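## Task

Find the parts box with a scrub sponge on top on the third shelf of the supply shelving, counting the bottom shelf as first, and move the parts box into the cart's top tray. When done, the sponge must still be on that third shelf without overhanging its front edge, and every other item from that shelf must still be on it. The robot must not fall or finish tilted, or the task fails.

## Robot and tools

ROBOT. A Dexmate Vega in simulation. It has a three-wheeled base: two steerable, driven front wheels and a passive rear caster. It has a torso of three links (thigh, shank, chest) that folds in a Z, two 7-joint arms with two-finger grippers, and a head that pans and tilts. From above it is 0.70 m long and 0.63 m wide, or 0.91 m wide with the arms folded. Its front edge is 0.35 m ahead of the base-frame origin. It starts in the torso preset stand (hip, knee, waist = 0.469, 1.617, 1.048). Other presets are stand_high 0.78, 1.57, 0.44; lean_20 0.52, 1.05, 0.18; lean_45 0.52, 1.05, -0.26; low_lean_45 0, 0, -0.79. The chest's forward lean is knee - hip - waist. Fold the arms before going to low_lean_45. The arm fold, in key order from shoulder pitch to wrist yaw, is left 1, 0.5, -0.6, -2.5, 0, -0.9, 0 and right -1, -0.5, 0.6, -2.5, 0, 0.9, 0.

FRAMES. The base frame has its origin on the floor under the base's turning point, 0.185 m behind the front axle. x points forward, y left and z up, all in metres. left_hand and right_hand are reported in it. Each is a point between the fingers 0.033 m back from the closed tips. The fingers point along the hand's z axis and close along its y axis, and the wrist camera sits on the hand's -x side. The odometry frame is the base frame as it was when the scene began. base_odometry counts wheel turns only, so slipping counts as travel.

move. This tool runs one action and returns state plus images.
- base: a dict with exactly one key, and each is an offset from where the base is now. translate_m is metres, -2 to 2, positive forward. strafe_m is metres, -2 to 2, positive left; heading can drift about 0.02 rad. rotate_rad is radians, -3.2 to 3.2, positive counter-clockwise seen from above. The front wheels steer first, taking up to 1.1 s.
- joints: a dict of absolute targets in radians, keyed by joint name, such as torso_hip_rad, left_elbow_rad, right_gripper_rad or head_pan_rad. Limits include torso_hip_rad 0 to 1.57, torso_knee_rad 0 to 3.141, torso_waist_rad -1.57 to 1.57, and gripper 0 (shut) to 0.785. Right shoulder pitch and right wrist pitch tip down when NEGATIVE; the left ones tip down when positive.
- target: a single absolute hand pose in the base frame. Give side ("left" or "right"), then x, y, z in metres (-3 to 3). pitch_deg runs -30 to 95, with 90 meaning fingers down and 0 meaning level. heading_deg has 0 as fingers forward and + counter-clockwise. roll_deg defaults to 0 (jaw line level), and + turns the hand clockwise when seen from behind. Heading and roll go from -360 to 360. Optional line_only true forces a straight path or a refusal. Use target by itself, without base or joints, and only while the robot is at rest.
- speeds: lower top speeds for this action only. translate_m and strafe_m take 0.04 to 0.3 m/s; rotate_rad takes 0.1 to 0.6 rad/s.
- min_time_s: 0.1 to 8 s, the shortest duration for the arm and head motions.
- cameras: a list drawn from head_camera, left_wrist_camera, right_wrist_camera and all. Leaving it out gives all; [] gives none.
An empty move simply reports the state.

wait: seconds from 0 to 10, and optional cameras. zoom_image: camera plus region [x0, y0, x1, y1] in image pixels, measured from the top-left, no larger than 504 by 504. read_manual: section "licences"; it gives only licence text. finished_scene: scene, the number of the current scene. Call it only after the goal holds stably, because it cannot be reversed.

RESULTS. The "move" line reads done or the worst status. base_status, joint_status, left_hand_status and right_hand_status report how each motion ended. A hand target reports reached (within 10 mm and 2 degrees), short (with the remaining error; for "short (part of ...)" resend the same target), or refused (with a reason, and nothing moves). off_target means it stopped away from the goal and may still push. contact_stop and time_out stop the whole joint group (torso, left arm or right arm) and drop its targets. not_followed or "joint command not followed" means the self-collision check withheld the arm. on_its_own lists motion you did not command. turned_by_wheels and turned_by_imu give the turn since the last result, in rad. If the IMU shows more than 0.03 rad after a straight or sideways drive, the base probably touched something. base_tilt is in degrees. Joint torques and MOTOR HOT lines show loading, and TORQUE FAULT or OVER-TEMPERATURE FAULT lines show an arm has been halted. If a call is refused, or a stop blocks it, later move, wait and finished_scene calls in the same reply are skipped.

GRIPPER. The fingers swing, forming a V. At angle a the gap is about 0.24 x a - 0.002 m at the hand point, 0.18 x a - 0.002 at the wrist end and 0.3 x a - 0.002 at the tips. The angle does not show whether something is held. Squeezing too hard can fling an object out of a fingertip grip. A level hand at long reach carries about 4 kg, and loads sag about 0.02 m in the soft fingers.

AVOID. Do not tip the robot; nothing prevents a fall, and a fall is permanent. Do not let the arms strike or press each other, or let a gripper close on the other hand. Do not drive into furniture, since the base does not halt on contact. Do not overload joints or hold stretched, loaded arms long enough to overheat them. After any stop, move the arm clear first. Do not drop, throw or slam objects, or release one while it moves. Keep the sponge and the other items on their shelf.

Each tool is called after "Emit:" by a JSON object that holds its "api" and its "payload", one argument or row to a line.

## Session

Emit:
{"api": "move", "payload": {

}}

Emit:
{"api": "move", "payload": {
  "joints": {"head_pan_rad": -1.4},
  "cameras": ["head_camera"]
}}

Emit:
{"api": "move", "payload": {
  "joints": {"head_pan_rad": -2.7},
  "cameras": ["head_camera"]
}}

Emit:
{"api": "move", "payload": {
  "joints": {"head_pan_rad": 1.4},
  "cameras": ["head_camera"]
}}

Emit:
{"api": "move", "payload": {
  "joints": {"head_pan_rad": 2.5},
  "cameras": ["head_camera"]
}}

Scene clock: 0.00 s.
Joint torques (N m): no reading
base_odometry: x=+0.000 y=+0.000 heading=+0.000
turned_by_wheels: +0.000
turned_by_imu: +0.000
base_tilt: forward=+0.1 right=+0.2
base_status: not commanded
joint_positions: torso_hip_rad=+0.469 torso_knee_rad=+1.617 torso_waist_rad=+1.048 left_shoulder_pitch_rad=+2.198 left_shoulder_yaw_rad=+0.003 left_upper_arm_roll_rad=+0.005 left_elbow_rad=-1.088 left_forearm_roll_rad=-0.002 left_wrist_pitch_rad=-0.498 left_wrist_yaw_rad=-0.008 left_gripper_rad=+0.005 right_shoulder_pitch_rad=-2.186 right_shoulder_yaw_rad=+0.017 right_upper_arm_roll_rad=+0.012 right_elbow_rad=-1.116 right_forearm_roll_rad=-0.006 right_wrist_pitch_rad=+0.502 right_wrist_yaw_rad=+0.010 right_gripper_rad=+0.005 head_pan_rad=+0.000 head_tilt_rad=+0.000 head_camera_tilt_rad=+0.000
joint_status: not commanded
chest: x=-0.0111 y=+0.0000 z=+1.4155 quat_wxyz=(+0.999, +0.000, +0.050, +0.000) (m; base frame)
left_hand: x=+0.1936 y=+0.2243 z=+0.6017 quat_wxyz=(+0.416, +0.003, +0.909, -0.006) pitch_deg=+40.8 heading_deg=-0.9 roll_deg=-0.6 back=up (m; base frame)
right_hand: x=+0.2193 y=-0.2262 z=+0.6163 quat_wxyz=(+0.436, +0.005, +0.900, +0.003) pitch_deg=+38.2 heading_deg=+0.0 roll_deg=+0.7 back=up (m; base frame)
pictures: head_camera, left_wrist_camera, right_wrist_camera
camera_calibration:
head_camera: T_world_to_cam=[[0.00635491, -0.999789, 0.0195168, 0.0000776566], [-0.0957157, -0.0200358, -0.995207, 1.51469], [0.995388, 0.00445638, -0.0958229, 0.181486], [0, 0, 0, 1]] pos_world=[-0.0356701, 0.0296169, 1.52482]
left_wrist_camera: T_world_to_cam=[[-0.00769842, -0.999253, 0.03787, 0.199045], [-0.719286, -0.0207752, -0.694404, 0.624463], [0.694672, -0.0325852, -0.718588, 0.45872], [0, 0, 0, 1]] pos_world=[0.13204, 0.226817, 0.755723]
right_wrist_camera: T_world_to_cam=[[-0.0360251, -0.998762, 0.0343036, -0.247046], [-0.73181, 0.00298926, -0.681502, 0.632619], [0.680556, -0.0496549, -0.731012, 0.444997], [0, 0, 0, 1]] pos_world=[0.151212, -0.226535, 0.764903]

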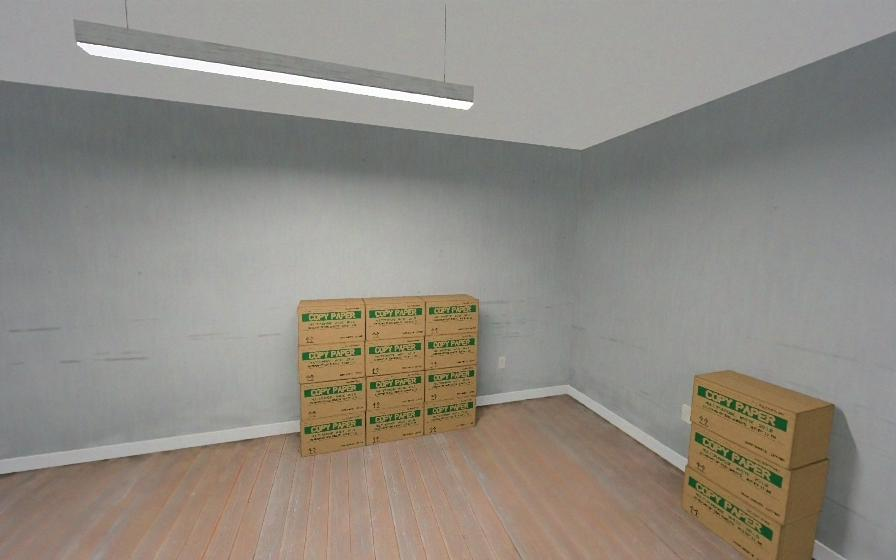

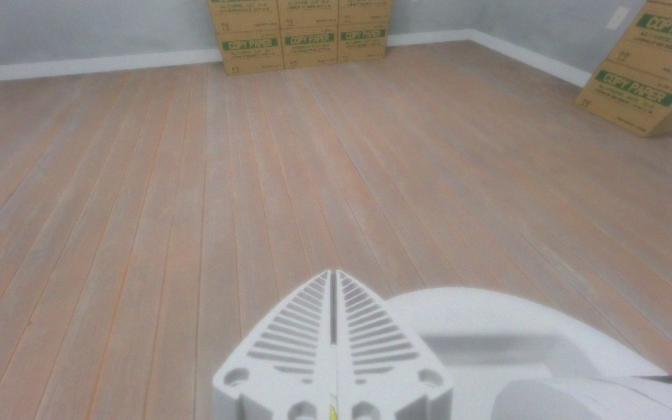

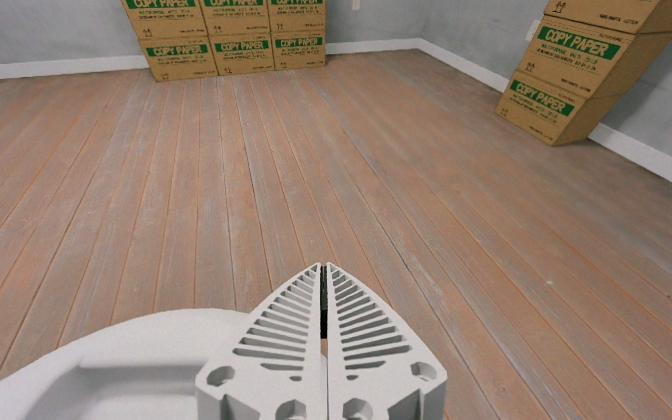

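Scene clock: 1.60 s.
Joint torques (N m): left_arm=[6.18 0.48 1.11 -3.18 -0.08 -2.46 0.18] | right_arm=[-4.93 -0.84 1.21 -4.65 -0.03 2.88 -0.13]
move: done
base_odometry: x=+0.000 y=+0.000 heading=+0.000
turned_by_wheels: +0.000
turned_by_imu: +0.000
base_tilt: forward=+0.1 right=+0.3
base_status: not commanded
joint_positions: torso_hip_rad=+0.469 torso_knee_rad=+1.617 torso_waist_rad=+1.048 left_shoulder_pitch_rad=+2.198 left_shoulder_yaw_rad=+0.003 left_upper_arm_roll_rad=+0.005 left_elbow_rad=-1.088 left_forearm_roll_rad=-0.002 left_wrist_pitch_rad=-0.498 left_wrist_yaw_rad=-0.008 left_gripper_rad=+0.005 right_shoulder_pitch_rad=-2.186 right_shoulder_yaw_rad=+0.017 right_upper_arm_roll_rad=+0.012 right_elbow_rad=-1.116 right_forearm_roll_rad=-0.006 right_wrist_pitch_rad=+0.502 right_wrist_yaw_rad=+0.010 right_gripper_rad=+0.005 head_pan_rad=-1.399 head_tilt_rad=+0.000 head_camera_tilt_rad=+0.000
joint_status: all done
chest: x=-0.0111 y=+0.0000 z=+1.4155 quat_wxyz=(+0.999, +0.000, +0.050, +0.000)
left_hand: x=+0.1936 y=+0.2243 z=+0.6017 quat_wxyz=(+0.416, +0.003, +0.909, -0.006) pitch_deg=+40.8 heading_deg=-0.9 roll_deg=-0.6 back=up
right_hand: x=+0.2193 y=-0.2262 z=+0.6163 quat_wxyz=(+0.436, +0.005, +0.900, +0.003) pitch_deg=+38.2 heading_deg=+0.0 roll_deg=+0.7 back=up
head_camera: T_world_to_cam=[[-0.977458, -0.174842, 0.118351, -0.223343], [-0.118851, -0.00764143, -0.992883, 1.50936], [0.174502, -0.984567, -0.013311, -0.00507588], [0, 0, 0, 1]] pos_world=[-0.038032, -0.0325135, 1.52499]

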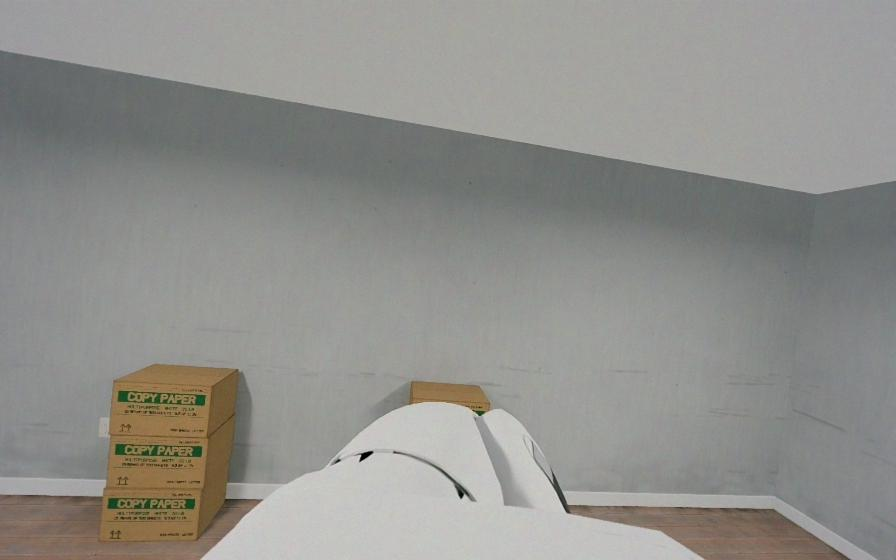

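Scene clock: 3.13 s.
Joint torques (N m): left_arm=[7.78 -0.72 1.11 -4.4 -0.08 -2.71 0.07] | right_arm=[-4.34 0.69 0.53 -4.9 -0.19 3.59 -0.13]
move: done
base_odometry: x=+0.000 y=+0.000 heading=+0.000
turned_by_wheels: +0.000
turned_by_imu: +0.000
base_tilt: forward=+0.1 right=+0.3
base_status: not commanded
joint_positions: torso_hip_rad=+0.469 torso_knee_rad=+1.617 torso_waist_rad=+1.048 left_shoulder_pitch_rad=+2.198 left_shoulder_yaw_rad=+0.003 left_upper_arm_roll_rad=+0.005 left_elbow_rad=-1.088 left_forearm_roll_rad=-0.002 left_wrist_pitch_rad=-0.498 left_wrist_yaw_rad=-0.008 left_gripper_rad=+0.005 right_shoulder_pitch_rad=-2.186 right_shoulder_yaw_rad=+0.017 right_upper_arm_roll_rad=+0.012 right_elbow_rad=-1.116 right_forearm_roll_rad=-0.006 right_wrist_pitch_rad=+0.502 right_wrist_yaw_rad=+0.010 right_gripper_rad=+0.005 head_pan_rad=-2.699 head_tilt_rad=+0.000 head_camera_tilt_rad=+0.000
joint_status: all done
chest: x=-0.0111 y=+0.0000 z=+1.4155 quat_wxyz=(+0.999, +0.000, +0.050, +0.000)
left_hand: x=+0.1936 y=+0.2243 z=+0.6017 quat_wxyz=(+0.416, +0.003, +0.909, -0.006) pitch_deg=+40.8 heading_deg=-0.9 roll_deg=-0.6 back=up
right_hand: x=+0.2193 y=-0.2262 z=+0.6163 quat_wxyz=(+0.436, +0.005, +0.900, +0.003) pitch_deg=+38.2 heading_deg=+0.0 roll_deg=+0.7 back=up
head_camera: T_world_to_cam=[[-0.427687, 0.901723, 0.0630846, -0.0983831], [-0.112229, 0.0162786, -0.993549, 1.51087], [-0.896933, -0.432008, 0.0942371, -0.248345], [0, 0, 0, 1]] pos_world=[-0.0952633, -0.0431677, 1.53073]

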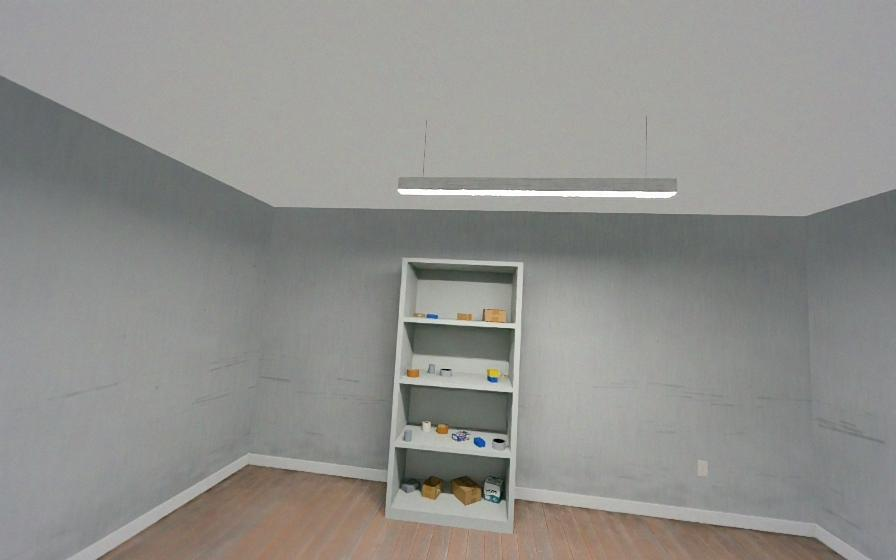

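Scene clock: 6.53 s.
Joint torques (N m): left_arm=[6.76 0.11 1 -3.31 -0.12 -2.97 0.05] | right_arm=[-6.08 -0.36 0.74 -4.78 0.04 3.15 0.11]
move: done
base_odometry: x=+0.000 y=+0.000 heading=+0.000
turned_by_wheels: +0.000
turned_by_imu: +0.001
base_tilt: forward=+0.2 right=+0.3
base_status: not commanded
joint_positions: torso_hip_rad=+0.469 torso_knee_rad=+1.617 torso_waist_rad=+1.048 left_shoulder_pitch_rad=+2.198 left_shoulder_yaw_rad=+0.003 left_upper_arm_roll_rad=+0.005 left_elbow_rad=-1.088 left_forearm_roll_rad=-0.002 left_wrist_pitch_rad=-0.498 left_wrist_yaw_rad=-0.008 left_gripper_rad=+0.005 right_shoulder_pitch_rad=-2.186 right_shoulder_yaw_rad=+0.017 right_upper_arm_roll_rad=+0.012 right_elbow_rad=-1.116 right_forearm_roll_rad=-0.006 right_wrist_pitch_rad=+0.502 right_wrist_yaw_rad=+0.010 right_gripper_rad=+0.005 head_pan_rad=+1.399 head_tilt_rad=+0.000 head_camera_tilt_rad=+0.000
joint_status: all done
chest: x=-0.0111 y=+0.0000 z=+1.4155 quat_wxyz=(+0.999, +0.000, +0.050, +0.000)
left_hand: x=+0.1936 y=+0.2243 z=+0.6017 quat_wxyz=(+0.416, +0.003, +0.909, -0.006) pitch_deg=+40.8 heading_deg=-0.9 roll_deg=-0.6 back=up
right_hand: x=+0.2193 y=-0.2262 z=+0.6163 quat_wxyz=(+0.436, +0.005, +0.900, +0.003) pitch_deg=+38.2 heading_deg=+0.0 roll_deg=+0.7 back=up
head_camera: T_world_to_cam=[[0.982928, -0.166359, -0.0786011, 0.222009], [-0.0795896, 0.000726836, -0.996827, 1.51827], [0.165888, 0.986065, -0.012526, -0.00687723], [0, 0, 0, 1]] pos_world=[-0.0962394, 0.042611, 1.53082]

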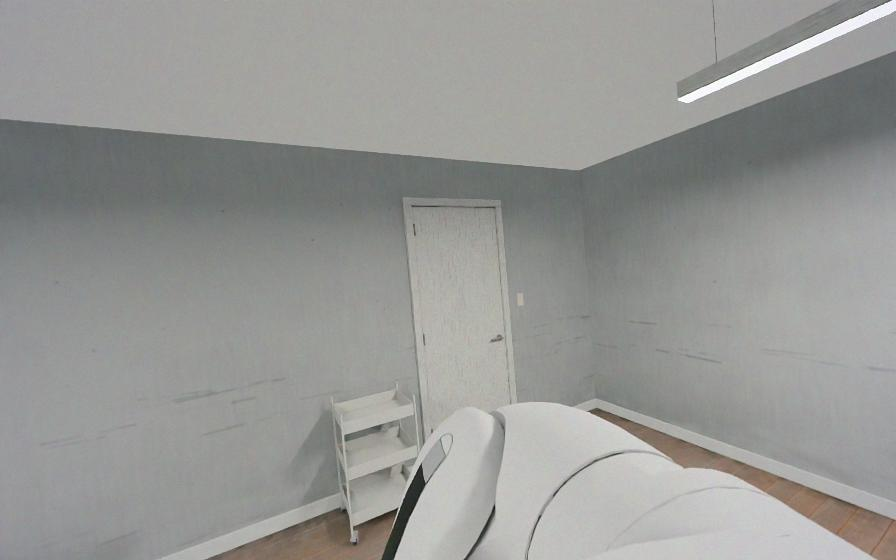

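Scene clock: 7.93 s.
Joint torques (N m): left_arm=[7.15 0.35 1.18 -3.75 -0.03 -3.45 0.01] | right_arm=[-4.38 -0.03 0.59 -3.97 -0.34 2.97 0.06]
move: done
base_odometry: x=+0.000 y=+0.000 heading=+0.000
turned_by_wheels: +0.000
turned_by_imu: +0.000
base_tilt: forward=+0.2 right=+0.3
base_status: not commanded
joint_positions: torso_hip_rad=+0.469 torso_knee_rad=+1.617 torso_waist_rad=+1.048 left_shoulder_pitch_rad=+2.198 left_shoulder_yaw_rad=+0.003 left_upper_arm_roll_rad=+0.005 left_elbow_rad=-1.088 left_forearm_roll_rad=-0.002 left_wrist_pitch_rad=-0.498 left_wrist_yaw_rad=-0.008 left_gripper_rad=+0.005 right_shoulder_pitch_rad=-2.186 right_shoulder_yaw_rad=+0.017 right_upper_arm_roll_rad=+0.012 right_elbow_rad=-1.116 right_forearm_roll_rad=-0.006 right_wrist_pitch_rad=+0.502 right_wrist_yaw_rad=+0.010 right_gripper_rad=+0.005 head_pan_rad=+2.499 head_tilt_rad=+0.000 head_camera_tilt_rad=+0.000
joint_status: all done
chest: x=-0.0111 y=+0.0000 z=+1.4155 quat_wxyz=(+0.999, +0.000, +0.050, +0.000)
left_hand: x=+0.1936 y=+0.2243 z=+0.6017 quat_wxyz=(+0.416, +0.003, +0.909, -0.006) pitch_deg=+40.8 heading_deg=-0.9 roll_deg=-0.6 back=up
right_hand: x=+0.2193 y=-0.2262 z=+0.6163 quat_wxyz=(+0.436, +0.005, +0.900, +0.003) pitch_deg=+38.2 heading_deg=+0.0 roll_deg=+0.7 back=up
head_camera: T_world_to_cam=[[0.594451, 0.803155, -0.0396237, 0.133854], [-0.0913763, 0.0185116, -0.995644, 1.51565], [-0.798924, 0.595482, 0.0843936, -0.226086], [0, 0, 0, 1]] pos_world=[-0.121701, -0.000931931, 1.53343]

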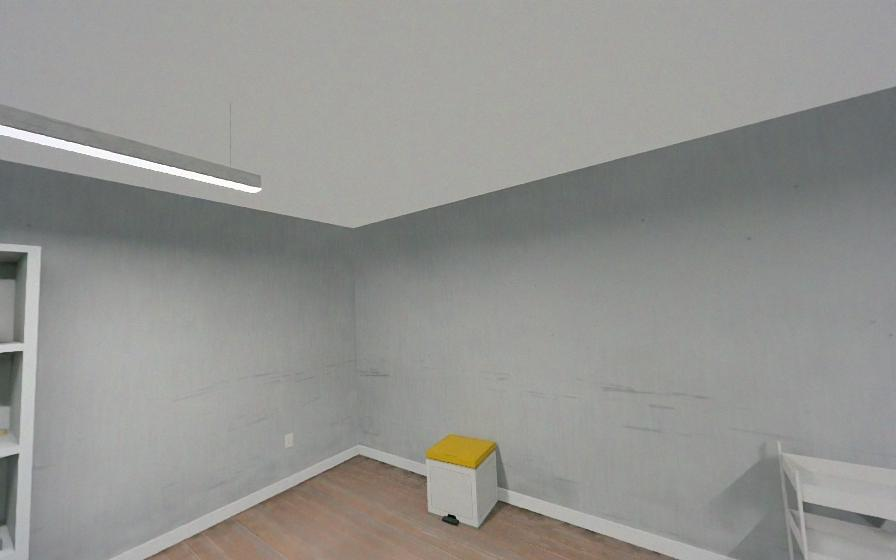

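Emit:
{"api": "move", "payload": {
  "base": {"rotate_rad": -2.99},
  "joints": {"head_pan_rad": 0, "head_camera_tilt_rad": 0.3},
  "cameras": ["head_camera"]
}}

Scene clock: 15.60 s.
Joint torques (N m): left_arm=[7.11 -0.34 1.17 -4.07 -0.17 -2.72 0.17] | right_arm=[-5.3 0.44 0.67 -4.83 0.15 3.21 -0.03]
move: done
base_odometry: x=+0.000 y=+0.000 heading=-2.987
turned_by_wheels: -2.987
turned_by_imu: -2.905
base_tilt: forward=+0.2 right=+0.2
base_status: done
joint_positions: torso_hip_rad=+0.469 torso_knee_rad=+1.617 torso_waist_rad=+1.048 left_shoulder_pitch_rad=+2.198 left_shoulder_yaw_rad=+0.003 left_upper_arm_roll_rad=+0.005 left_elbow_rad=-1.088 left_forearm_roll_rad=-0.002 left_wrist_pitch_rad=-0.498 left_wrist_yaw_rad=-0.008 left_gripper_rad=+0.005 right_shoulder_pitch_rad=-2.186 right_shoulder_yaw_rad=+0.017 right_upper_arm_roll_rad=+0.012 right_elbow_rad=-1.116 right_forearm_roll_rad=-0.006 right_wrist_pitch_rad=+0.502 right_wrist_yaw_rad=+0.010 right_gripper_rad=+0.005 head_pan_rad=+0.001 head_tilt_rad=+0.000 head_camera_tilt_rad=+0.299
joint_status: all done
chest: x=-0.0111 y=+0.0000 z=+1.4155 quat_wxyz=(+0.999, +0.000, +0.050, +0.000)
left_hand: x=+0.1936 y=+0.2243 z=+0.6017 quat_wxyz=(+0.416, +0.003, +0.909, -0.006) pitch_deg=+40.8 heading_deg=-0.9 roll_deg=-0.6 back=up
right_hand: x=+0.2193 y=-0.2262 z=+0.6163 quat_wxyz=(+0.436, +0.005, +0.900, +0.003) pitch_deg=+38.2 heading_deg=+0.0 roll_deg=+0.7 back=up
head_camera: T_world_to_cam=[[0.0124556, -0.999783, 0.0167232, 0.00476685], [-0.384828, -0.0202293, -0.922766, 1.38463], [0.922904, 0.00505805, -0.384997, 0.604477], [0, 0, 0, 1]] pos_world=[-0.0250895, 0.0297184, 1.51033]

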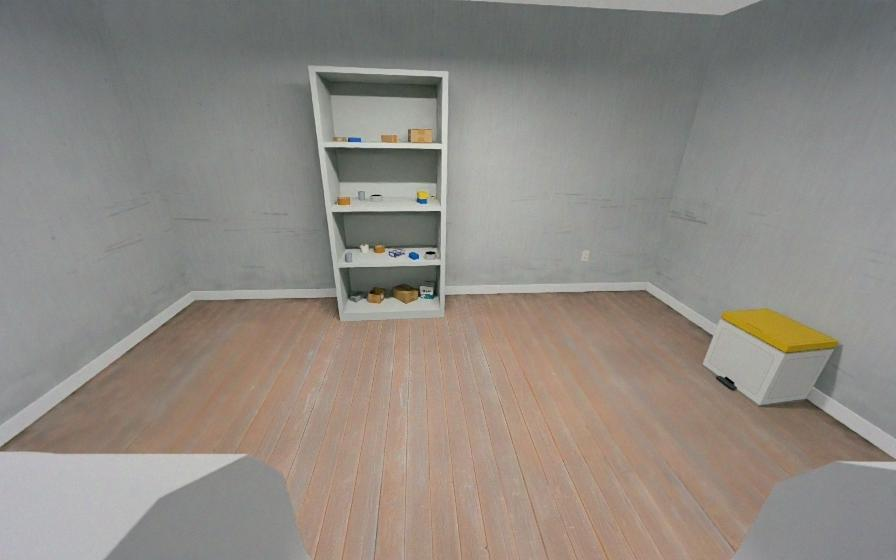

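Emit:
{"api": "move", "payload": {
  "base": {"rotate_rad": 0.1},
  "cameras": []
}}

Emit:
{"api": "move", "payload": {
  "base": {"translate_m": 1.45},
  "joints": {"head_camera_tilt_rad": 0.4},
  "cameras": ["head_camera"]
}}

Emit:
{"api": "zoom_image", "payload": {
  "camera": "head_camera",
  "region": [380, 90, 580, 220]
}}

Scene clock: 17.37 s.
Joint torques (N m): left_arm=[6.85 1.26 1.09 -4.4 0.01 -2.26 0.26] | right_arm=[-5.29 1.16 1.16 -5.84 -0.18 3.19 0.02]
move: done
base_odometry: x=+0.000 y=+0.000 heading=-2.888
turned_by_wheels: +0.100
turned_by_imu: +0.097
base_tilt: forward=+0.1 right=+0.3
base_status: done
joint_positions: torso_hip_rad=+0.469 torso_knee_rad=+1.617 torso_waist_rad=+1.048 left_shoulder_pitch_rad=+2.198 left_shoulder_yaw_rad=+0.003 left_upper_arm_roll_rad=+0.005 left_elbow_rad=-1.088 left_forearm_roll_rad=-0.002 left_wrist_pitch_rad=-0.498 left_wrist_yaw_rad=-0.008 left_gripper_rad=+0.005 right_shoulder_pitch_rad=-2.186 right_shoulder_yaw_rad=+0.017 right_upper_arm_roll_rad=+0.012 right_elbow_rad=-1.116 right_forearm_roll_rad=-0.006 right_wrist_pitch_rad=+0.502 right_wrist_yaw_rad=+0.010 right_gripper_rad=+0.005 head_pan_rad=+0.001 head_tilt_rad=+0.000 head_camera_tilt_rad=+0.299
joint_status: not commanded
chest: x=-0.0111 y=+0.0000 z=+1.4155 quat_wxyz=(+0.999, +0.000, +0.050, +0.000)
left_hand: x=+0.1936 y=+0.2243 z=+0.6017 quat_wxyz=(+0.416, +0.003, +0.909, -0.006) pitch_deg=+40.8 heading_deg=-0.9 roll_deg=-0.6 back=up
right_hand: x=+0.2193 y=-0.2262 z=+0.6163 quat_wxyz=(+0.436, +0.005, +0.900, +0.003) pitch_deg=+38.2 heading_deg=+0.0 roll_deg=+0.7 back=up

Scene clock: 24.23 s.
Joint torques (N m): left_arm=[6.43 0.91 1.01 -3.89 -0.25 -2.96 -0.06] | right_arm=[-4.43 -0.41 0.15 -5.16 -0.22 3.06 0.09]
move: done
base_odometry: x=-1.405 y=-0.360 heading=-2.888
turned_by_wheels: -0.001
turned_by_imu: -0.007
base_tilt: forward=+0.1 right=+0.3
base_status: done
joint_positions: torso_hip_rad=+0.469 torso_knee_rad=+1.617 torso_waist_rad=+1.048 left_shoulder_pitch_rad=+2.198 left_shoulder_yaw_rad=+0.003 left_upper_arm_roll_rad=+0.005 left_elbow_rad=-1.088 left_forearm_roll_rad=-0.002 left_wrist_pitch_rad=-0.498 left_wrist_yaw_rad=-0.008 left_gripper_rad=+0.005 right_shoulder_pitch_rad=-2.186 right_shoulder_yaw_rad=+0.017 right_upper_arm_roll_rad=+0.012 right_elbow_rad=-1.116 right_forearm_roll_rad=-0.006 right_wrist_pitch_rad=+0.502 right_wrist_yaw_rad=+0.010 right_gripper_rad=+0.005 head_pan_rad=+0.001 head_tilt_rad=+0.000 head_camera_tilt_rad=+0.399
joint_status: all done
chest: x=-0.0111 y=+0.0000 z=+1.4155 quat_wxyz=(+0.999, +0.000, +0.050, +0.000)
left_hand: x=+0.1936 y=+0.2243 z=+0.6016 quat_wxyz=(+0.416, +0.003, +0.909, -0.006) pitch_deg=+40.8 heading_deg=-0.9 roll_deg=-0.6 back=up
right_hand: x=+0.2194 y=-0.2262 z=+0.6162 quat_wxyz=(+0.436, +0.005, +0.900, +0.003) pitch_deg=+38.2 heading_deg=+0.0 roll_deg=+0.7 back=up
head_camera: T_world_to_cam=[[0.0139769, -0.999783, 0.0154431, 0.00678633], [-0.475115, -0.0202302, -0.879691, 1.31376], [0.879813, 0.00495815, -0.475294, 0.735004], [0, 0, 0, 1]] pos_world=[-0.0225765, 0.0297181, 1.50494]

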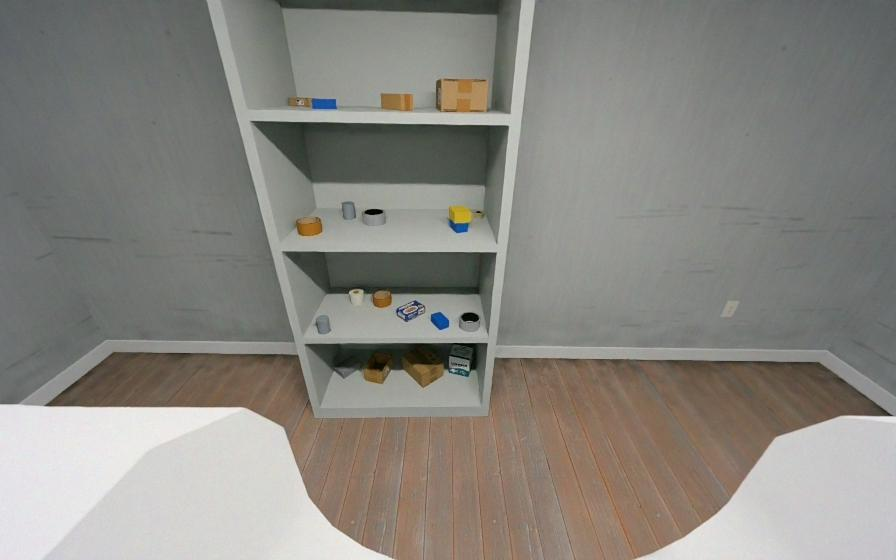

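Scaled by 2.520 (camera's finer frame: 960x600).

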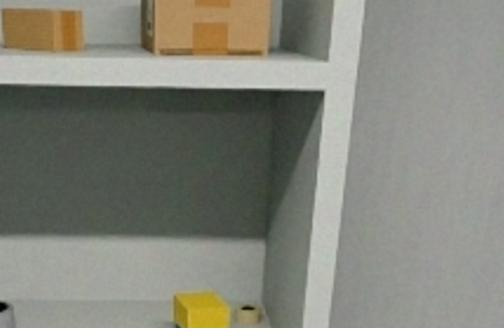

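Emit:
{"api": "zoom_image", "payload": {
  "camera": "head_camera",
  "region": [430, 190, 510, 260]
}}

Scaled by 6.300 (camera's finer frame: 960x600).

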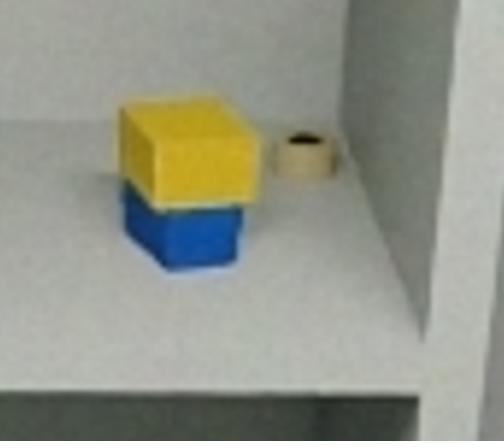

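Emit:
{"api": "move", "payload": {
  "base": {"rotate_rad": 0.035},
  "joints": {"right_gripper_rad": 0.6, "right_shoulder_pitch_rad": -1.7, "right_shoulder_yaw_rad": -0.3, "right_elbow_rad": -1.8},
  "cameras": []
}}

Emit:
{"api": "move", "payload": {
  "target": {"side":"right","x":0.52,"y":-0.15,"z":1.12,"pitch_deg":25,"heading_deg":10},
  "cameras": []
}}

Emit:
{"api": "move", "payload": {
  "base": {"translate_m": 0.7},
  "speeds": {"translate_m": 0.2}
}}

Emit:
{"api": "zoom_image", "payload": {
  "camera": "head_camera",
  "region": [400, 180, 560, 320]
}}

Scene clock: 29.93 s.
Joint torques (N m): left_arm=[6.66 0.19 0.95 -3.25 -0.14 -2.91 -0.01] | right_arm=[15.35 -5.03 3.14 -13.13 0.29 2.27 -0.43]
move: done
base_odometry: x=-1.405 y=-0.360 heading=-2.854
turned_by_wheels: +0.035
turned_by_imu: +0.033
base_tilt: forward=+0.1 right=+0.3
base_status: done
joint_positions: torso_hip_rad=+0.469 torso_knee_rad=+1.617 torso_waist_rad=+1.048 left_shoulder_pitch_rad=+2.198 left_shoulder_yaw_rad=+0.003 left_upper_arm_roll_rad=+0.005 left_elbow_rad=-1.088 left_forearm_roll_rad=-0.002 left_wrist_pitch_rad=-0.498 left_wrist_yaw_rad=-0.008 left_gripper_rad=+0.005 right_shoulder_pitch_rad=-1.705 right_shoulder_yaw_rad=-0.297 right_upper_arm_roll_rad=+0.012 right_elbow_rad=-1.794 right_forearm_roll_rad=-0.006 right_wrist_pitch_rad=+0.502 right_wrist_yaw_rad=+0.010 right_gripper_rad=+0.600 head_pan_rad=+0.001 head_tilt_rad=+0.000 head_camera_tilt_rad=+0.399
joint_status: all done
chest: x=-0.0111 y=+0.0000 z=+1.4155 quat_wxyz=(+0.999, +0.000, +0.050, +0.000)
left_hand: x=+0.1936 y=+0.2243 z=+0.6016 quat_wxyz=(+0.416, +0.003, +0.909, -0.006) pitch_deg=+40.8 heading_deg=-0.9 roll_deg=-0.6 back=up
right_hand: x=+0.6081 y=-0.2278 z=+1.2432 quat_wxyz=(+0.848, -0.146, +0.508, -0.049) pitch_deg=-26.2 heading_deg=+12.7 roll_deg=-19.4 back=up

Scene clock: 36.07 s.
Joint torques (N m): left_arm=[7.4 0.53 1.01 -3.84 -0.09 -2.73 0.14] | right_arm=[12.93 -4.85 2.83 -10.21 -0.54 2.98 -0.17]
move: done
base_odometry: x=-1.405 y=-0.360 heading=-2.854
turned_by_wheels: +0.000
turned_by_imu: +0.002
base_tilt: forward=+0.1 right=+0.3
base_status: not commanded
joint_positions: torso_hip_rad=+0.469 torso_knee_rad=+1.617 torso_waist_rad=+1.048 left_shoulder_pitch_rad=+2.198 left_shoulder_yaw_rad=+0.003 left_upper_arm_roll_rad=+0.005 left_elbow_rad=-1.088 left_forearm_roll_rad=-0.002 left_wrist_pitch_rad=-0.498 left_wrist_yaw_rad=-0.008 left_gripper_rad=+0.005 right_shoulder_pitch_rad=-1.695 right_shoulder_yaw_rad=-0.767 right_upper_arm_roll_rad=-0.040 right_elbow_rad=-2.666 right_forearm_roll_rad=+1.286 right_wrist_pitch_rad=-0.846 right_wrist_yaw_rad=-0.910 right_gripper_rad=+0.600 head_pan_rad=+0.001 head_tilt_rad=+0.000 head_camera_tilt_rad=+0.399
joint_status: not commanded
chest: x=-0.0111 y=+0.0000 z=+1.4155 quat_wxyz=(+0.999, +0.000, +0.050, +0.000)
left_hand: x=+0.1936 y=+0.2243 z=+0.6016 quat_wxyz=(+0.416, +0.003, +0.909, -0.006) pitch_deg=+40.8 heading_deg=-0.9 roll_deg=-0.6 back=up
right_hand: x=+0.5218 y=-0.1513 z=+1.1204 quat_wxyz=(+0.537, -0.071, +0.840, +0.047) pitch_deg=+24.8 heading_deg=+9.8 roll_deg=+0.2 back=up
right_hand_status: reached (checked arc [the straight line was blocked; over the whole arc the hand travels 0.37 m to end 0.17 m from its start, up to 0.10 m off the straight line; right_wrist_pitch_rad turns most, 1.35 rad; on the way or at its end the hand turns up to 55 deg from its attitude at the start], planned for 4.6 s): 2 mm and 0.4 deg off.

Scene clock: 41.23 s.
Joint torques (N m): left_arm=[6.38 0.85 1.37 -3.86 -0.21 -3.49 0.18] | right_arm=[12.68 -2.91 1.95 3.56 1.77 4.34 7.32]
move: done
base_odometry: x=-2.076 y=-0.558 heading=-2.854
turned_by_wheels: +0.000
turned_by_imu: -0.004
base_tilt: forward=+0.1 right=+0.3
base_status: done
joint_positions: torso_hip_rad=+0.470 torso_knee_rad=+1.616 torso_waist_rad=+1.048 left_shoulder_pitch_rad=+2.198 left_shoulder_yaw_rad=+0.003 left_upper_arm_roll_rad=+0.005 left_elbow_rad=-1.088 left_forearm_roll_rad=-0.002 left_wrist_pitch_rad=-0.498 left_wrist_yaw_rad=-0.008 left_gripper_rad=+0.005 right_shoulder_pitch_rad=-1.695 right_shoulder_yaw_rad=-0.769 right_upper_arm_roll_rad=-0.040 right_elbow_rad=-2.671 right_forearm_roll_rad=+1.290 right_wrist_pitch_rad=-0.851 right_wrist_yaw_rad=-0.916 right_gripper_rad=+0.600 head_pan_rad=+0.001 head_tilt_rad=+0.000 head_camera_tilt_rad=+0.399
joint_status: not commanded
chest: x=-0.0130 y=+0.0000 z=+1.4155 quat_wxyz=(+0.999, +0.000, +0.049, +0.000)
left_hand: x=+0.1934 y=+0.2243 z=+0.6022 quat_wxyz=(+0.417, +0.003, +0.909, -0.006) pitch_deg=+40.7 heading_deg=-0.9 roll_deg=-0.6 back=up
right_hand: x=+0.5188 y=-0.1509 z=+1.1214 quat_wxyz=(+0.536, -0.073, +0.840, +0.045) pitch_deg=+24.9 heading_deg=+9.8 roll_deg=-0.2 back=up
pictures: head_camera, left_wrist_camera, right_wrist_camera
head_camera: T_world_to_cam=[[0.0138579, -0.999784, 0.0155208, 0.00669532], [-0.473261, -0.0202317, -0.88069, 1.31431], [0.880813, 0.0048591, -0.473439, 0.734082], [0, 0, 0, 1]] pos_world=[-0.0246678, 0.0297177, 1.50494]
left_wrist_camera: T_world_to_cam=[[-0.00778062, -0.999253, 0.0378544, 0.199048], [-0.717812, -0.0207744, -0.695927, 0.625342], [0.696194, -0.0325871, -0.717114, 0.458041], [0, 0, 0, 1]] pos_world=[0.131541, 0.226817, 0.756126]
right_wrist_camera: T_world_to_cam=[[0.133631, -0.990312, 0.037748, -0.268965], [-0.544144, -0.105154, -0.832376, 1.25142], [0.828281, 0.0906909, -0.552924, 0.359083], [0, 0, 0, 1]] pos_world=[0.419472, -0.167334, 1.25035]

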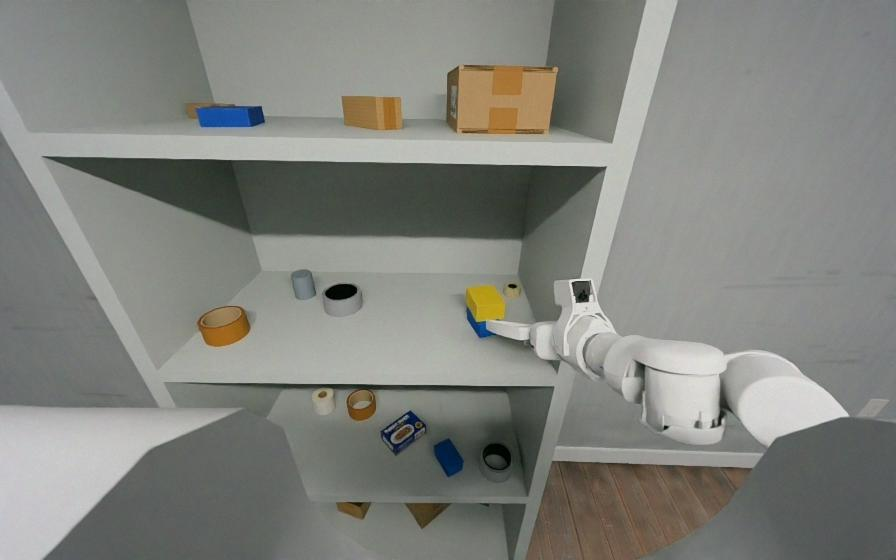

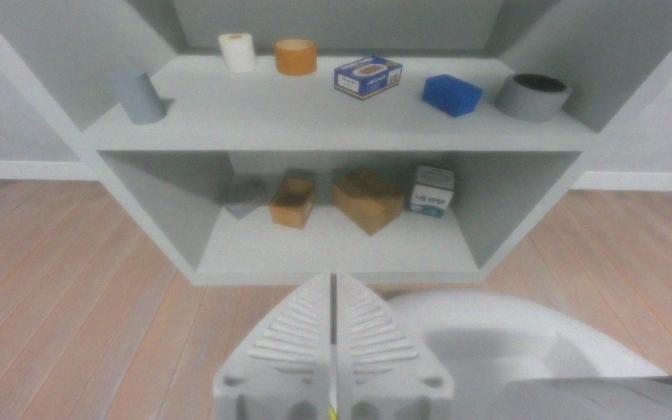

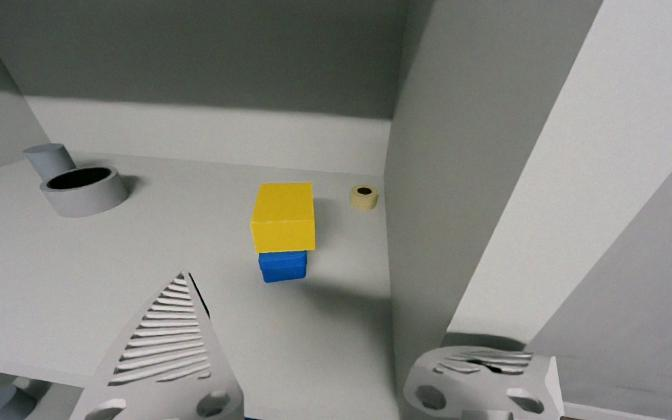

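Scaled by 3.150 (camera's finer frame: 960x600).

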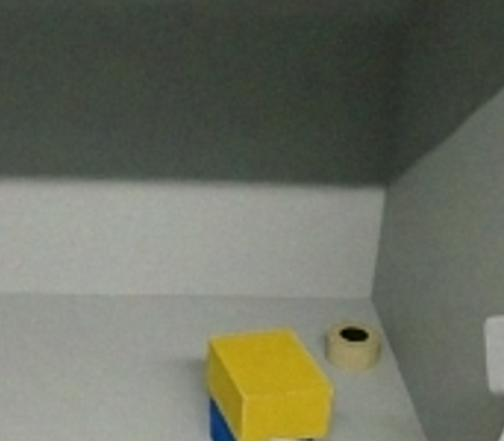

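Emit:
{"api": "move", "payload": {
  "base": {"translate_m": -0.15},
  "speeds": {"translate_m": 0.15}
}}

Emit:
{"api": "zoom_image", "payload": {
  "camera": "head_camera",
  "region": [420, 230, 560, 330]
}}

Scene clock: 43.67 s.
Joint torques (N m): left_arm=[6.77 -0.5 1.58 -4.18 -0.06 -3.22 0.04] | right_arm=[12.57 -0.31 4.17 -5.7 -0.57 2.39 0.39]
move: done
base_odometry: x=-1.932 y=-0.516 heading=-2.853
turned_by_wheels: +0.001
turned_by_imu: +0.004
base_tilt: forward=+0.1 right=+0.3
base_status: done
joint_positions: torso_hip_rad=+0.469 torso_knee_rad=+1.617 torso_waist_rad=+1.048 left_shoulder_pitch_rad=+2.198 left_shoulder_yaw_rad=+0.003 left_upper_arm_roll_rad=+0.005 left_elbow_rad=-1.088 left_forearm_roll_rad=-0.002 left_wrist_pitch_rad=-0.498 left_wrist_yaw_rad=-0.008 left_gripper_rad=+0.005 right_shoulder_pitch_rad=-1.695 right_shoulder_yaw_rad=-0.769 right_upper_arm_roll_rad=-0.040 right_elbow_rad=-2.670 right_forearm_roll_rad=+1.291 right_wrist_pitch_rad=-0.851 right_wrist_yaw_rad=-0.914 right_gripper_rad=+0.600 head_pan_rad=+0.001 head_tilt_rad=+0.000 head_camera_tilt_rad=+0.399
joint_status: not commanded
chest: x=-0.0112 y=+0.0000 z=+1.4155 quat_wxyz=(+0.999, +0.000, +0.050, +0.000)
left_hand: x=+0.1936 y=+0.2243 z=+0.6017 quat_wxyz=(+0.416, +0.003, +0.909, -0.006) pitch_deg=+40.8 heading_deg=-0.9 roll_deg=-0.6 back=up
right_hand: x=+0.5198 y=-0.1500 z=+1.1198 quat_wxyz=(+0.535, -0.074, +0.840, +0.047) pitch_deg=+25.0 heading_deg=+10.0 roll_deg=+0.0 back=up
pictures: head_camera, left_wrist_camera, right_wrist_camera
head_camera: T_world_to_cam=[[0.0138883, -0.999783, 0.0154943, 0.00670821], [-0.474997, -0.0202325, -0.879755, 1.31381], [0.879878, 0.00485858, -0.475175, 0.734916], [0, 0, 0, 1]] pos_world=[-0.0226756, 0.0297177, 1.50494]
left_wrist_camera: T_world_to_cam=[[-0.0077029, -0.999253, 0.0378702, 0.199045], [-0.719238, -0.0207744, -0.694453, 0.624494], [0.694721, -0.032587, -0.718541, 0.458679], [0, 0, 0, 1]] pos_world=[0.13204, 0.226817, 0.755723]
right_wrist_camera: T_world_to_cam=[[0.135903, -0.99008, 0.035676, -0.266952], [-0.546731, -0.10498, -0.830701, 1.25015], [0.826205, 0.0933895, -0.555575, 0.361653], [0, 0, 0, 1]] pos_world=[0.420977, -0.166837, 1.24895]

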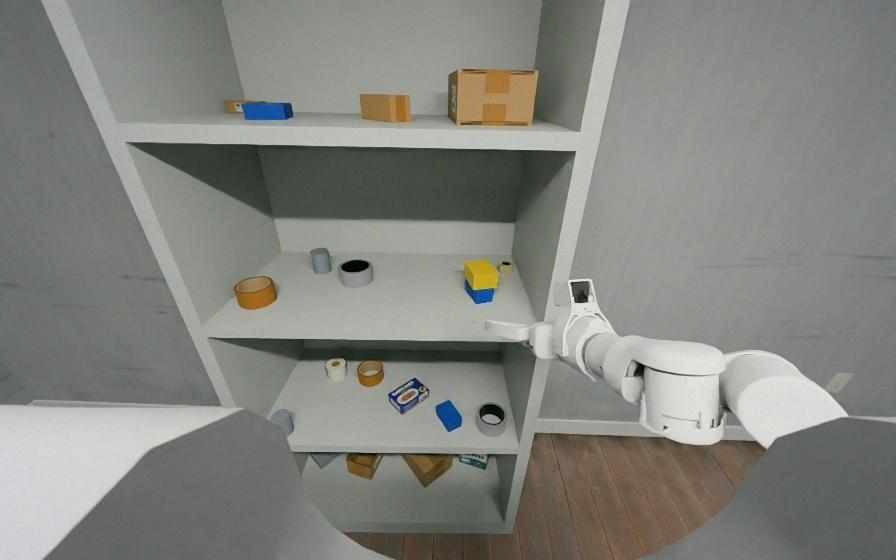

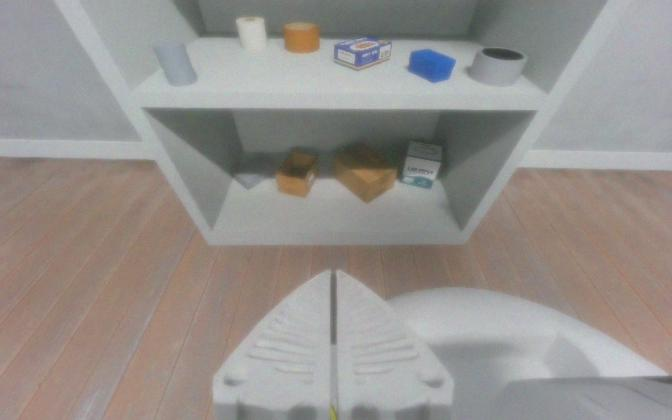

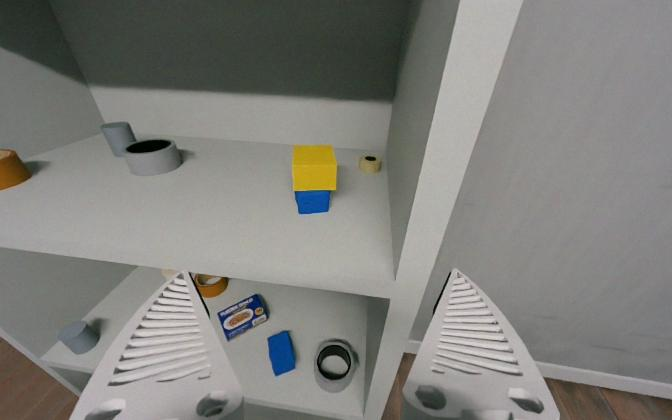

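Scaled by 3.600 (camera's finer frame: 960x600).

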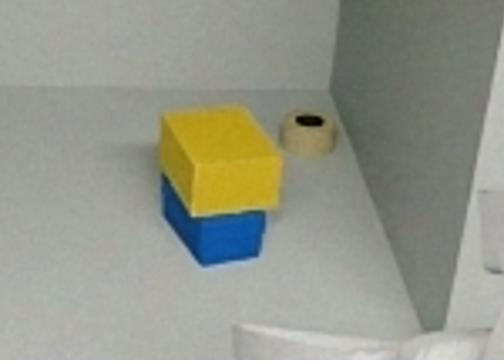

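Emit:
{"api": "move", "payload": {
  "joints": {"right_gripper_rad": 0.5},
  "cameras": []
}}

Emit:
{"api": "move", "payload": {
  "target": {"side":"right","x":0.56,"y":-0.10,"z":1.135,"pitch_deg":22,"heading_deg":12},
  "cameras": []
}}

Emit:
{"api": "move", "payload": {
  "target": {"side":"right","x":0.70,"y":-0.09,"z":1.115,"pitch_deg":22,"heading_deg":12}
}}

Emit:
{"api": "zoom_image", "payload": {
  "camera": "head_camera",
  "region": [420, 230, 560, 330]
}}

Scene clock: 46.67 s.
Joint torques (N m): left_arm=[8.01 0.22 0.92 -3.9 -0.07 -2.9 0.03] | right_arm=[12.43 -2.37 3.96 -5.12 -0.94 1.7 0.4]
move: done
base_odometry: x=-1.932 y=-0.516 heading=-2.853
turned_by_wheels: +0.000
turned_by_imu: +0.001
base_tilt: forward=+0.1 right=+0.3
base_status: not commanded
joint_positions: torso_hip_rad=+0.469 torso_knee_rad=+1.617 torso_waist_rad=+1.048 left_shoulder_pitch_rad=+2.198 left_shoulder_yaw_rad=+0.003 left_upper_arm_roll_rad=+0.005 left_elbow_rad=-1.088 left_forearm_roll_rad=-0.002 left_wrist_pitch_rad=-0.498 left_wrist_yaw_rad=-0.008 left_gripper_rad=+0.005 right_shoulder_pitch_rad=-1.695 right_shoulder_yaw_rad=-0.769 right_upper_arm_roll_rad=-0.040 right_elbow_rad=-2.670 right_forearm_roll_rad=+1.291 right_wrist_pitch_rad=-0.851 right_wrist_yaw_rad=-0.914 right_gripper_rad=+0.500 head_pan_rad=+0.001 head_tilt_rad=+0.000 head_camera_tilt_rad=+0.399
joint_status: all done
chest: x=-0.0112 y=+0.0000 z=+1.4155 quat_wxyz=(+0.999, +0.000, +0.050, +0.000)
left_hand: x=+0.1936 y=+0.2243 z=+0.6017 quat_wxyz=(+0.416, +0.003, +0.909, -0.006) pitch_deg=+40.8 heading_deg=-0.9 roll_deg=-0.6 back=up
right_hand: x=+0.5198 y=-0.1500 z=+1.1198 quat_wxyz=(+0.535, -0.074, +0.840, +0.047) pitch_deg=+25.0 heading_deg=+10.0 roll_deg=+0.0 back=up

Scene clock: 49.17 s.
Joint torques (N m): left_arm=[6.49 -0.5 1.49 -3.88 -0.07 -2.94 0.04] | right_arm=[14.33 0.18 2.11 -6.84 -0.72 2.74 -0.09]
move: done
base_odometry: x=-1.932 y=-0.516 heading=-2.853
turned_by_wheels: +0.000
turned_by_imu: +0.001
base_tilt: forward=+0.2 right=+0.3
base_status: not commanded
joint_positions: torso_hip_rad=+0.469 torso_knee_rad=+1.617 torso_waist_rad=+1.048 left_shoulder_pitch_rad=+2.198 left_shoulder_yaw_rad=+0.003 left_upper_arm_roll_rad=+0.005 left_elbow_rad=-1.088 left_forearm_roll_rad=-0.002 left_wrist_pitch_rad=-0.498 left_wrist_yaw_rad=-0.008 left_gripper_rad=+0.005 right_shoulder_pitch_rad=-1.473 right_shoulder_yaw_rad=-0.698 right_upper_arm_roll_rad=-0.271 right_elbow_rad=-2.572 right_forearm_roll_rad=+1.208 right_wrist_pitch_rad=-0.852 right_wrist_yaw_rad=-0.937 right_gripper_rad=+0.500 head_pan_rad=+0.001 head_tilt_rad=+0.000 head_camera_tilt_rad=+0.399
joint_status: not commanded
chest: x=-0.0112 y=+0.0000 z=+1.4155 quat_wxyz=(+0.999, +0.000, +0.050, +0.000)
left_hand: x=+0.1936 y=+0.2243 z=+0.6017 quat_wxyz=(+0.416, +0.003, +0.909, -0.006) pitch_deg=+40.8 heading_deg=-0.9 roll_deg=-0.6 back=up
right_hand: x=+0.5590 y=-0.1014 z=+1.1343 quat_wxyz=(+0.555, -0.086, +0.825, +0.058) pitch_deg=+22.1 heading_deg=+11.9 roll_deg=+0.0 back=up
right_hand_status: reached (straight line, planned for 1.1 s): 2 mm and 0.1 deg off.

Scene clock: 52.60 s.
Joint torques (N m): left_arm=[6.86 0.87 1.32 -3.53 0.03 -2.96 0.12] | right_arm=[19.86 1.49 3.71 -6.24 -0.71 3.03 0.12]
move: done
base_odometry: x=-1.932 y=-0.516 heading=-2.853
turned_by_wheels: +0.000
turned_by_imu: +0.001
base_tilt: forward=+0.1 right=+0.3
base_status: not commanded
joint_positions: torso_hip_rad=+0.469 torso_knee_rad=+1.617 torso_waist_rad=+1.048 left_shoulder_pitch_rad=+2.198 left_shoulder_yaw_rad=+0.003 left_upper_arm_roll_rad=+0.005 left_elbow_rad=-1.088 left_forearm_roll_rad=-0.002 left_wrist_pitch_rad=-0.498 left_wrist_yaw_rad=-0.008 left_gripper_rad=+0.005 right_shoulder_pitch_rad=-1.108 right_shoulder_yaw_rad=-0.581 right_upper_arm_roll_rad=-0.477 right_elbow_rad=-2.083 right_forearm_roll_rad=+1.041 right_wrist_pitch_rad=-0.785 right_wrist_yaw_rad=-0.698 right_gripper_rad=+0.500 head_pan_rad=+0.001 head_tilt_rad=+0.000 head_camera_tilt_rad=+0.399
joint_status: not commanded
chest: x=-0.0112 y=+0.0000 z=+1.4155 quat_wxyz=(+0.999, +0.000, +0.050, +0.000)
left_hand: x=+0.1936 y=+0.2243 z=+0.6017 quat_wxyz=(+0.416, +0.003, +0.909, -0.006) pitch_deg=+40.8 heading_deg=-0.9 roll_deg=-0.6 back=up
right_hand: x=+0.6985 y=-0.0903 z=+1.1147 quat_wxyz=(+0.556, -0.087, +0.825, +0.058) pitch_deg=+22.0 heading_deg=+12.0 roll_deg=+0.0 back=up
right_hand_status: reached (straight line, planned for 1.9 s): 2 mm and 0.0 deg off.
pictures: head_camera, left_wrist_camera, right_wrist_camera
head_camera: T_world_to_cam=[[0.0138884, -0.999783, 0.0154945, 0.00670798], [-0.474997, -0.0202327, -0.879755, 1.31381], [0.879878, 0.00485858, -0.475175, 0.734916], [0, 0, 0, 1]] pos_world=[-0.0226756, 0.0297177, 1.50494]
left_wrist_camera: T_world_to_cam=[[-0.0077029, -0.999253, 0.0378702, 0.199045], [-0.719238, -0.0207744, -0.694453, 0.624494], [0.694721, -0.032587, -0.718541, 0.458679], [0, 0, 0, 1]] pos_world=[0.13204, 0.226817, 0.755723]
right_wrist_camera: T_world_to_cam=[[0.168247, -0.985185, 0.0332136, -0.251376], [-0.49976, -0.114293, -0.85859, 1.34734], [0.849666, 0.127856, -0.511586, 0.14333], [0, 0, 0, 1]] pos_world=[0.593856, -0.111986, 1.23849]

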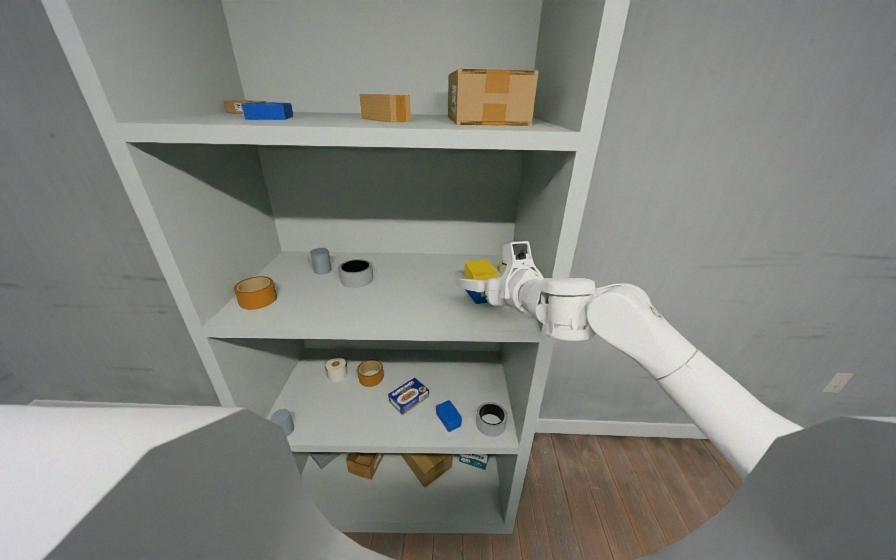

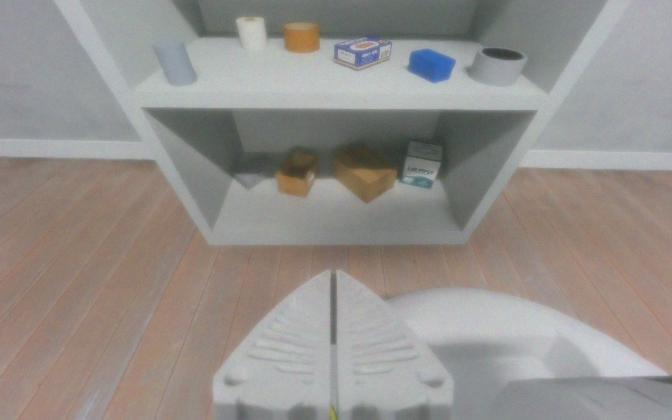

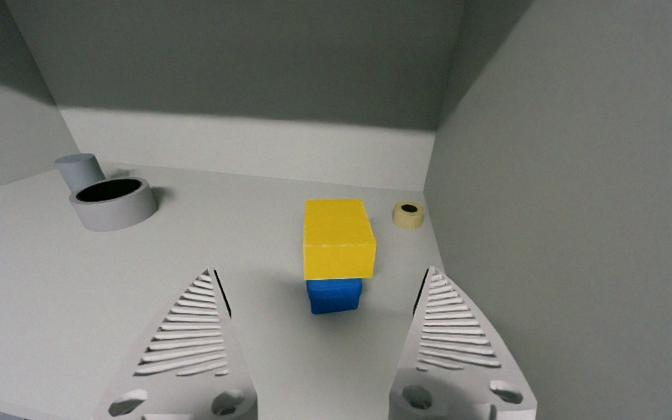

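Scaled by 3.600 (camera's finer frame: 960x600).

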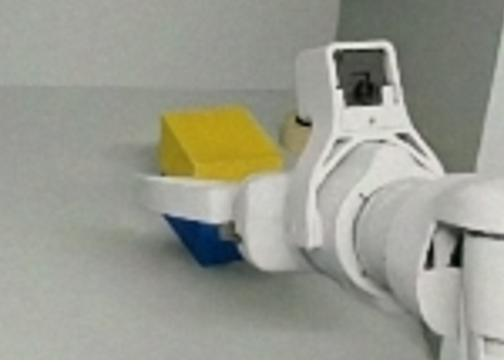

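Emit:
{"api": "move", "payload": {
  "joints": {"right_gripper_rad": 0.6},
  "cameras": []
}}

Emit:
{"api": "move", "payload": {
  "target": {"side":"right","x":0.765,"y":-0.096,"z":1.103,"pitch_deg":22,"heading_deg":15},
  "cameras": ["right_wrist_camera"]
}}

Scene clock: 54.23 s.
Joint torques (N m): left_arm=[7.78 -0.42 1.06 -4.9 -0.05 -2.82 -0.08] | right_arm=[20.62 1.9 3.66 -7.07 -1.02 2.76 0.3]
move: done
base_odometry: x=-1.932 y=-0.516 heading=-2.853
turned_by_wheels: +0.000
turned_by_imu: +0.000
base_tilt: forward=+0.2 right=+0.3
base_status: not commanded
joint_positions: torso_hip_rad=+0.469 torso_knee_rad=+1.617 torso_waist_rad=+1.048 left_shoulder_pitch_rad=+2.198 left_shoulder_yaw_rad=+0.003 left_upper_arm_roll_rad=+0.005 left_elbow_rad=-1.088 left_forearm_roll_rad=-0.002 left_wrist_pitch_rad=-0.498 left_wrist_yaw_rad=-0.008 left_gripper_rad=+0.005 right_shoulder_pitch_rad=-1.104 right_shoulder_yaw_rad=-0.580 right_upper_arm_roll_rad=-0.479 right_elbow_rad=-2.078 right_forearm_roll_rad=+1.039 right_wrist_pitch_rad=-0.784 right_wrist_yaw_rad=-0.695 right_gripper_rad=+0.600 head_pan_rad=+0.001 head_tilt_rad=+0.000 head_camera_tilt_rad=+0.399
joint_status: all done
chest: x=-0.0112 y=+0.0000 z=+1.4155 quat_wxyz=(+0.999, +0.000, +0.050, +0.000)
left_hand: x=+0.1936 y=+0.2243 z=+0.6017 quat_wxyz=(+0.416, +0.003, +0.909, -0.006) pitch_deg=+40.8 heading_deg=-0.9 roll_deg=-0.6 back=up
right_hand: x=+0.6998 y=-0.0901 z=+1.1146 quat_wxyz=(+0.556, -0.087, +0.825, +0.058) pitch_deg=+22.0 heading_deg=+12.0 roll_deg=+0.0 back=up

Scene clock: 56.93 s.
Joint torques (N m): left_arm=[7.13 0.7 1.09 -3.5 -0.1 -2.48 0.03] | right_arm=[24.51 -1 4.21 -6.2 -0.67 2.91 0.26]
move: done
base_odometry: x=-1.932 y=-0.516 heading=-2.853
turned_by_wheels: +0.000
turned_by_imu: +0.001
base_tilt: forward=+0.2 right=+0.3
base_status: not commanded
joint_positions: torso_hip_rad=+0.469 torso_knee_rad=+1.617 torso_waist_rad=+1.048 left_shoulder_pitch_rad=+2.198 left_shoulder_yaw_rad=+0.003 left_upper_arm_roll_rad=+0.005 left_elbow_rad=-1.088 left_forearm_roll_rad=-0.002 left_wrist_pitch_rad=-0.498 left_wrist_yaw_rad=-0.008 left_gripper_rad=+0.005 right_shoulder_pitch_rad=-0.952 right_shoulder_yaw_rad=-0.570 right_upper_arm_roll_rad=-0.552 right_elbow_rad=-1.802 right_forearm_roll_rad=+0.954 right_wrist_pitch_rad=-0.699 right_wrist_yaw_rad=-0.458 right_gripper_rad=+0.600 head_pan_rad=+0.001 head_tilt_rad=+0.000 head_camera_tilt_rad=+0.399
joint_status: not commanded
chest: x=-0.0112 y=+0.0000 z=+1.4155 quat_wxyz=(+0.999, +0.000, +0.050, +0.000)
left_hand: x=+0.1936 y=+0.2243 z=+0.6017 quat_wxyz=(+0.416, +0.003, +0.909, -0.006) pitch_deg=+40.8 heading_deg=-0.9 roll_deg=-0.6 back=up
right_hand: x=+0.7637 y=-0.0959 z=+1.1027 quat_wxyz=(+0.554, -0.108, +0.822, +0.073) pitch_deg=+22.0 heading_deg=+14.9 roll_deg=+0.0 back=up
right_hand_status: reached (straight line, planned for 1.2 s): 1 mm and 0.1 deg off.
right_wrist_camera: T_world_to_cam=[[0.218767, -0.975207, 0.033361, -0.305264], [-0.493251, -0.140021, -0.858544, 1.36147], [0.841929, 0.171366, -0.511654, 0.0926804], [0, 0, 0, 1]] pos_world=[0.660298, -0.122944, 1.22649]

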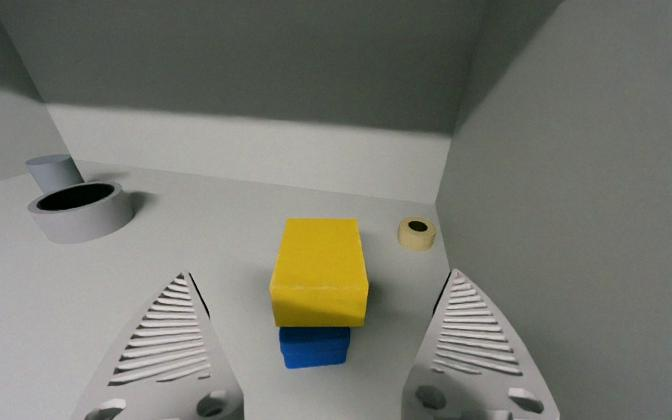

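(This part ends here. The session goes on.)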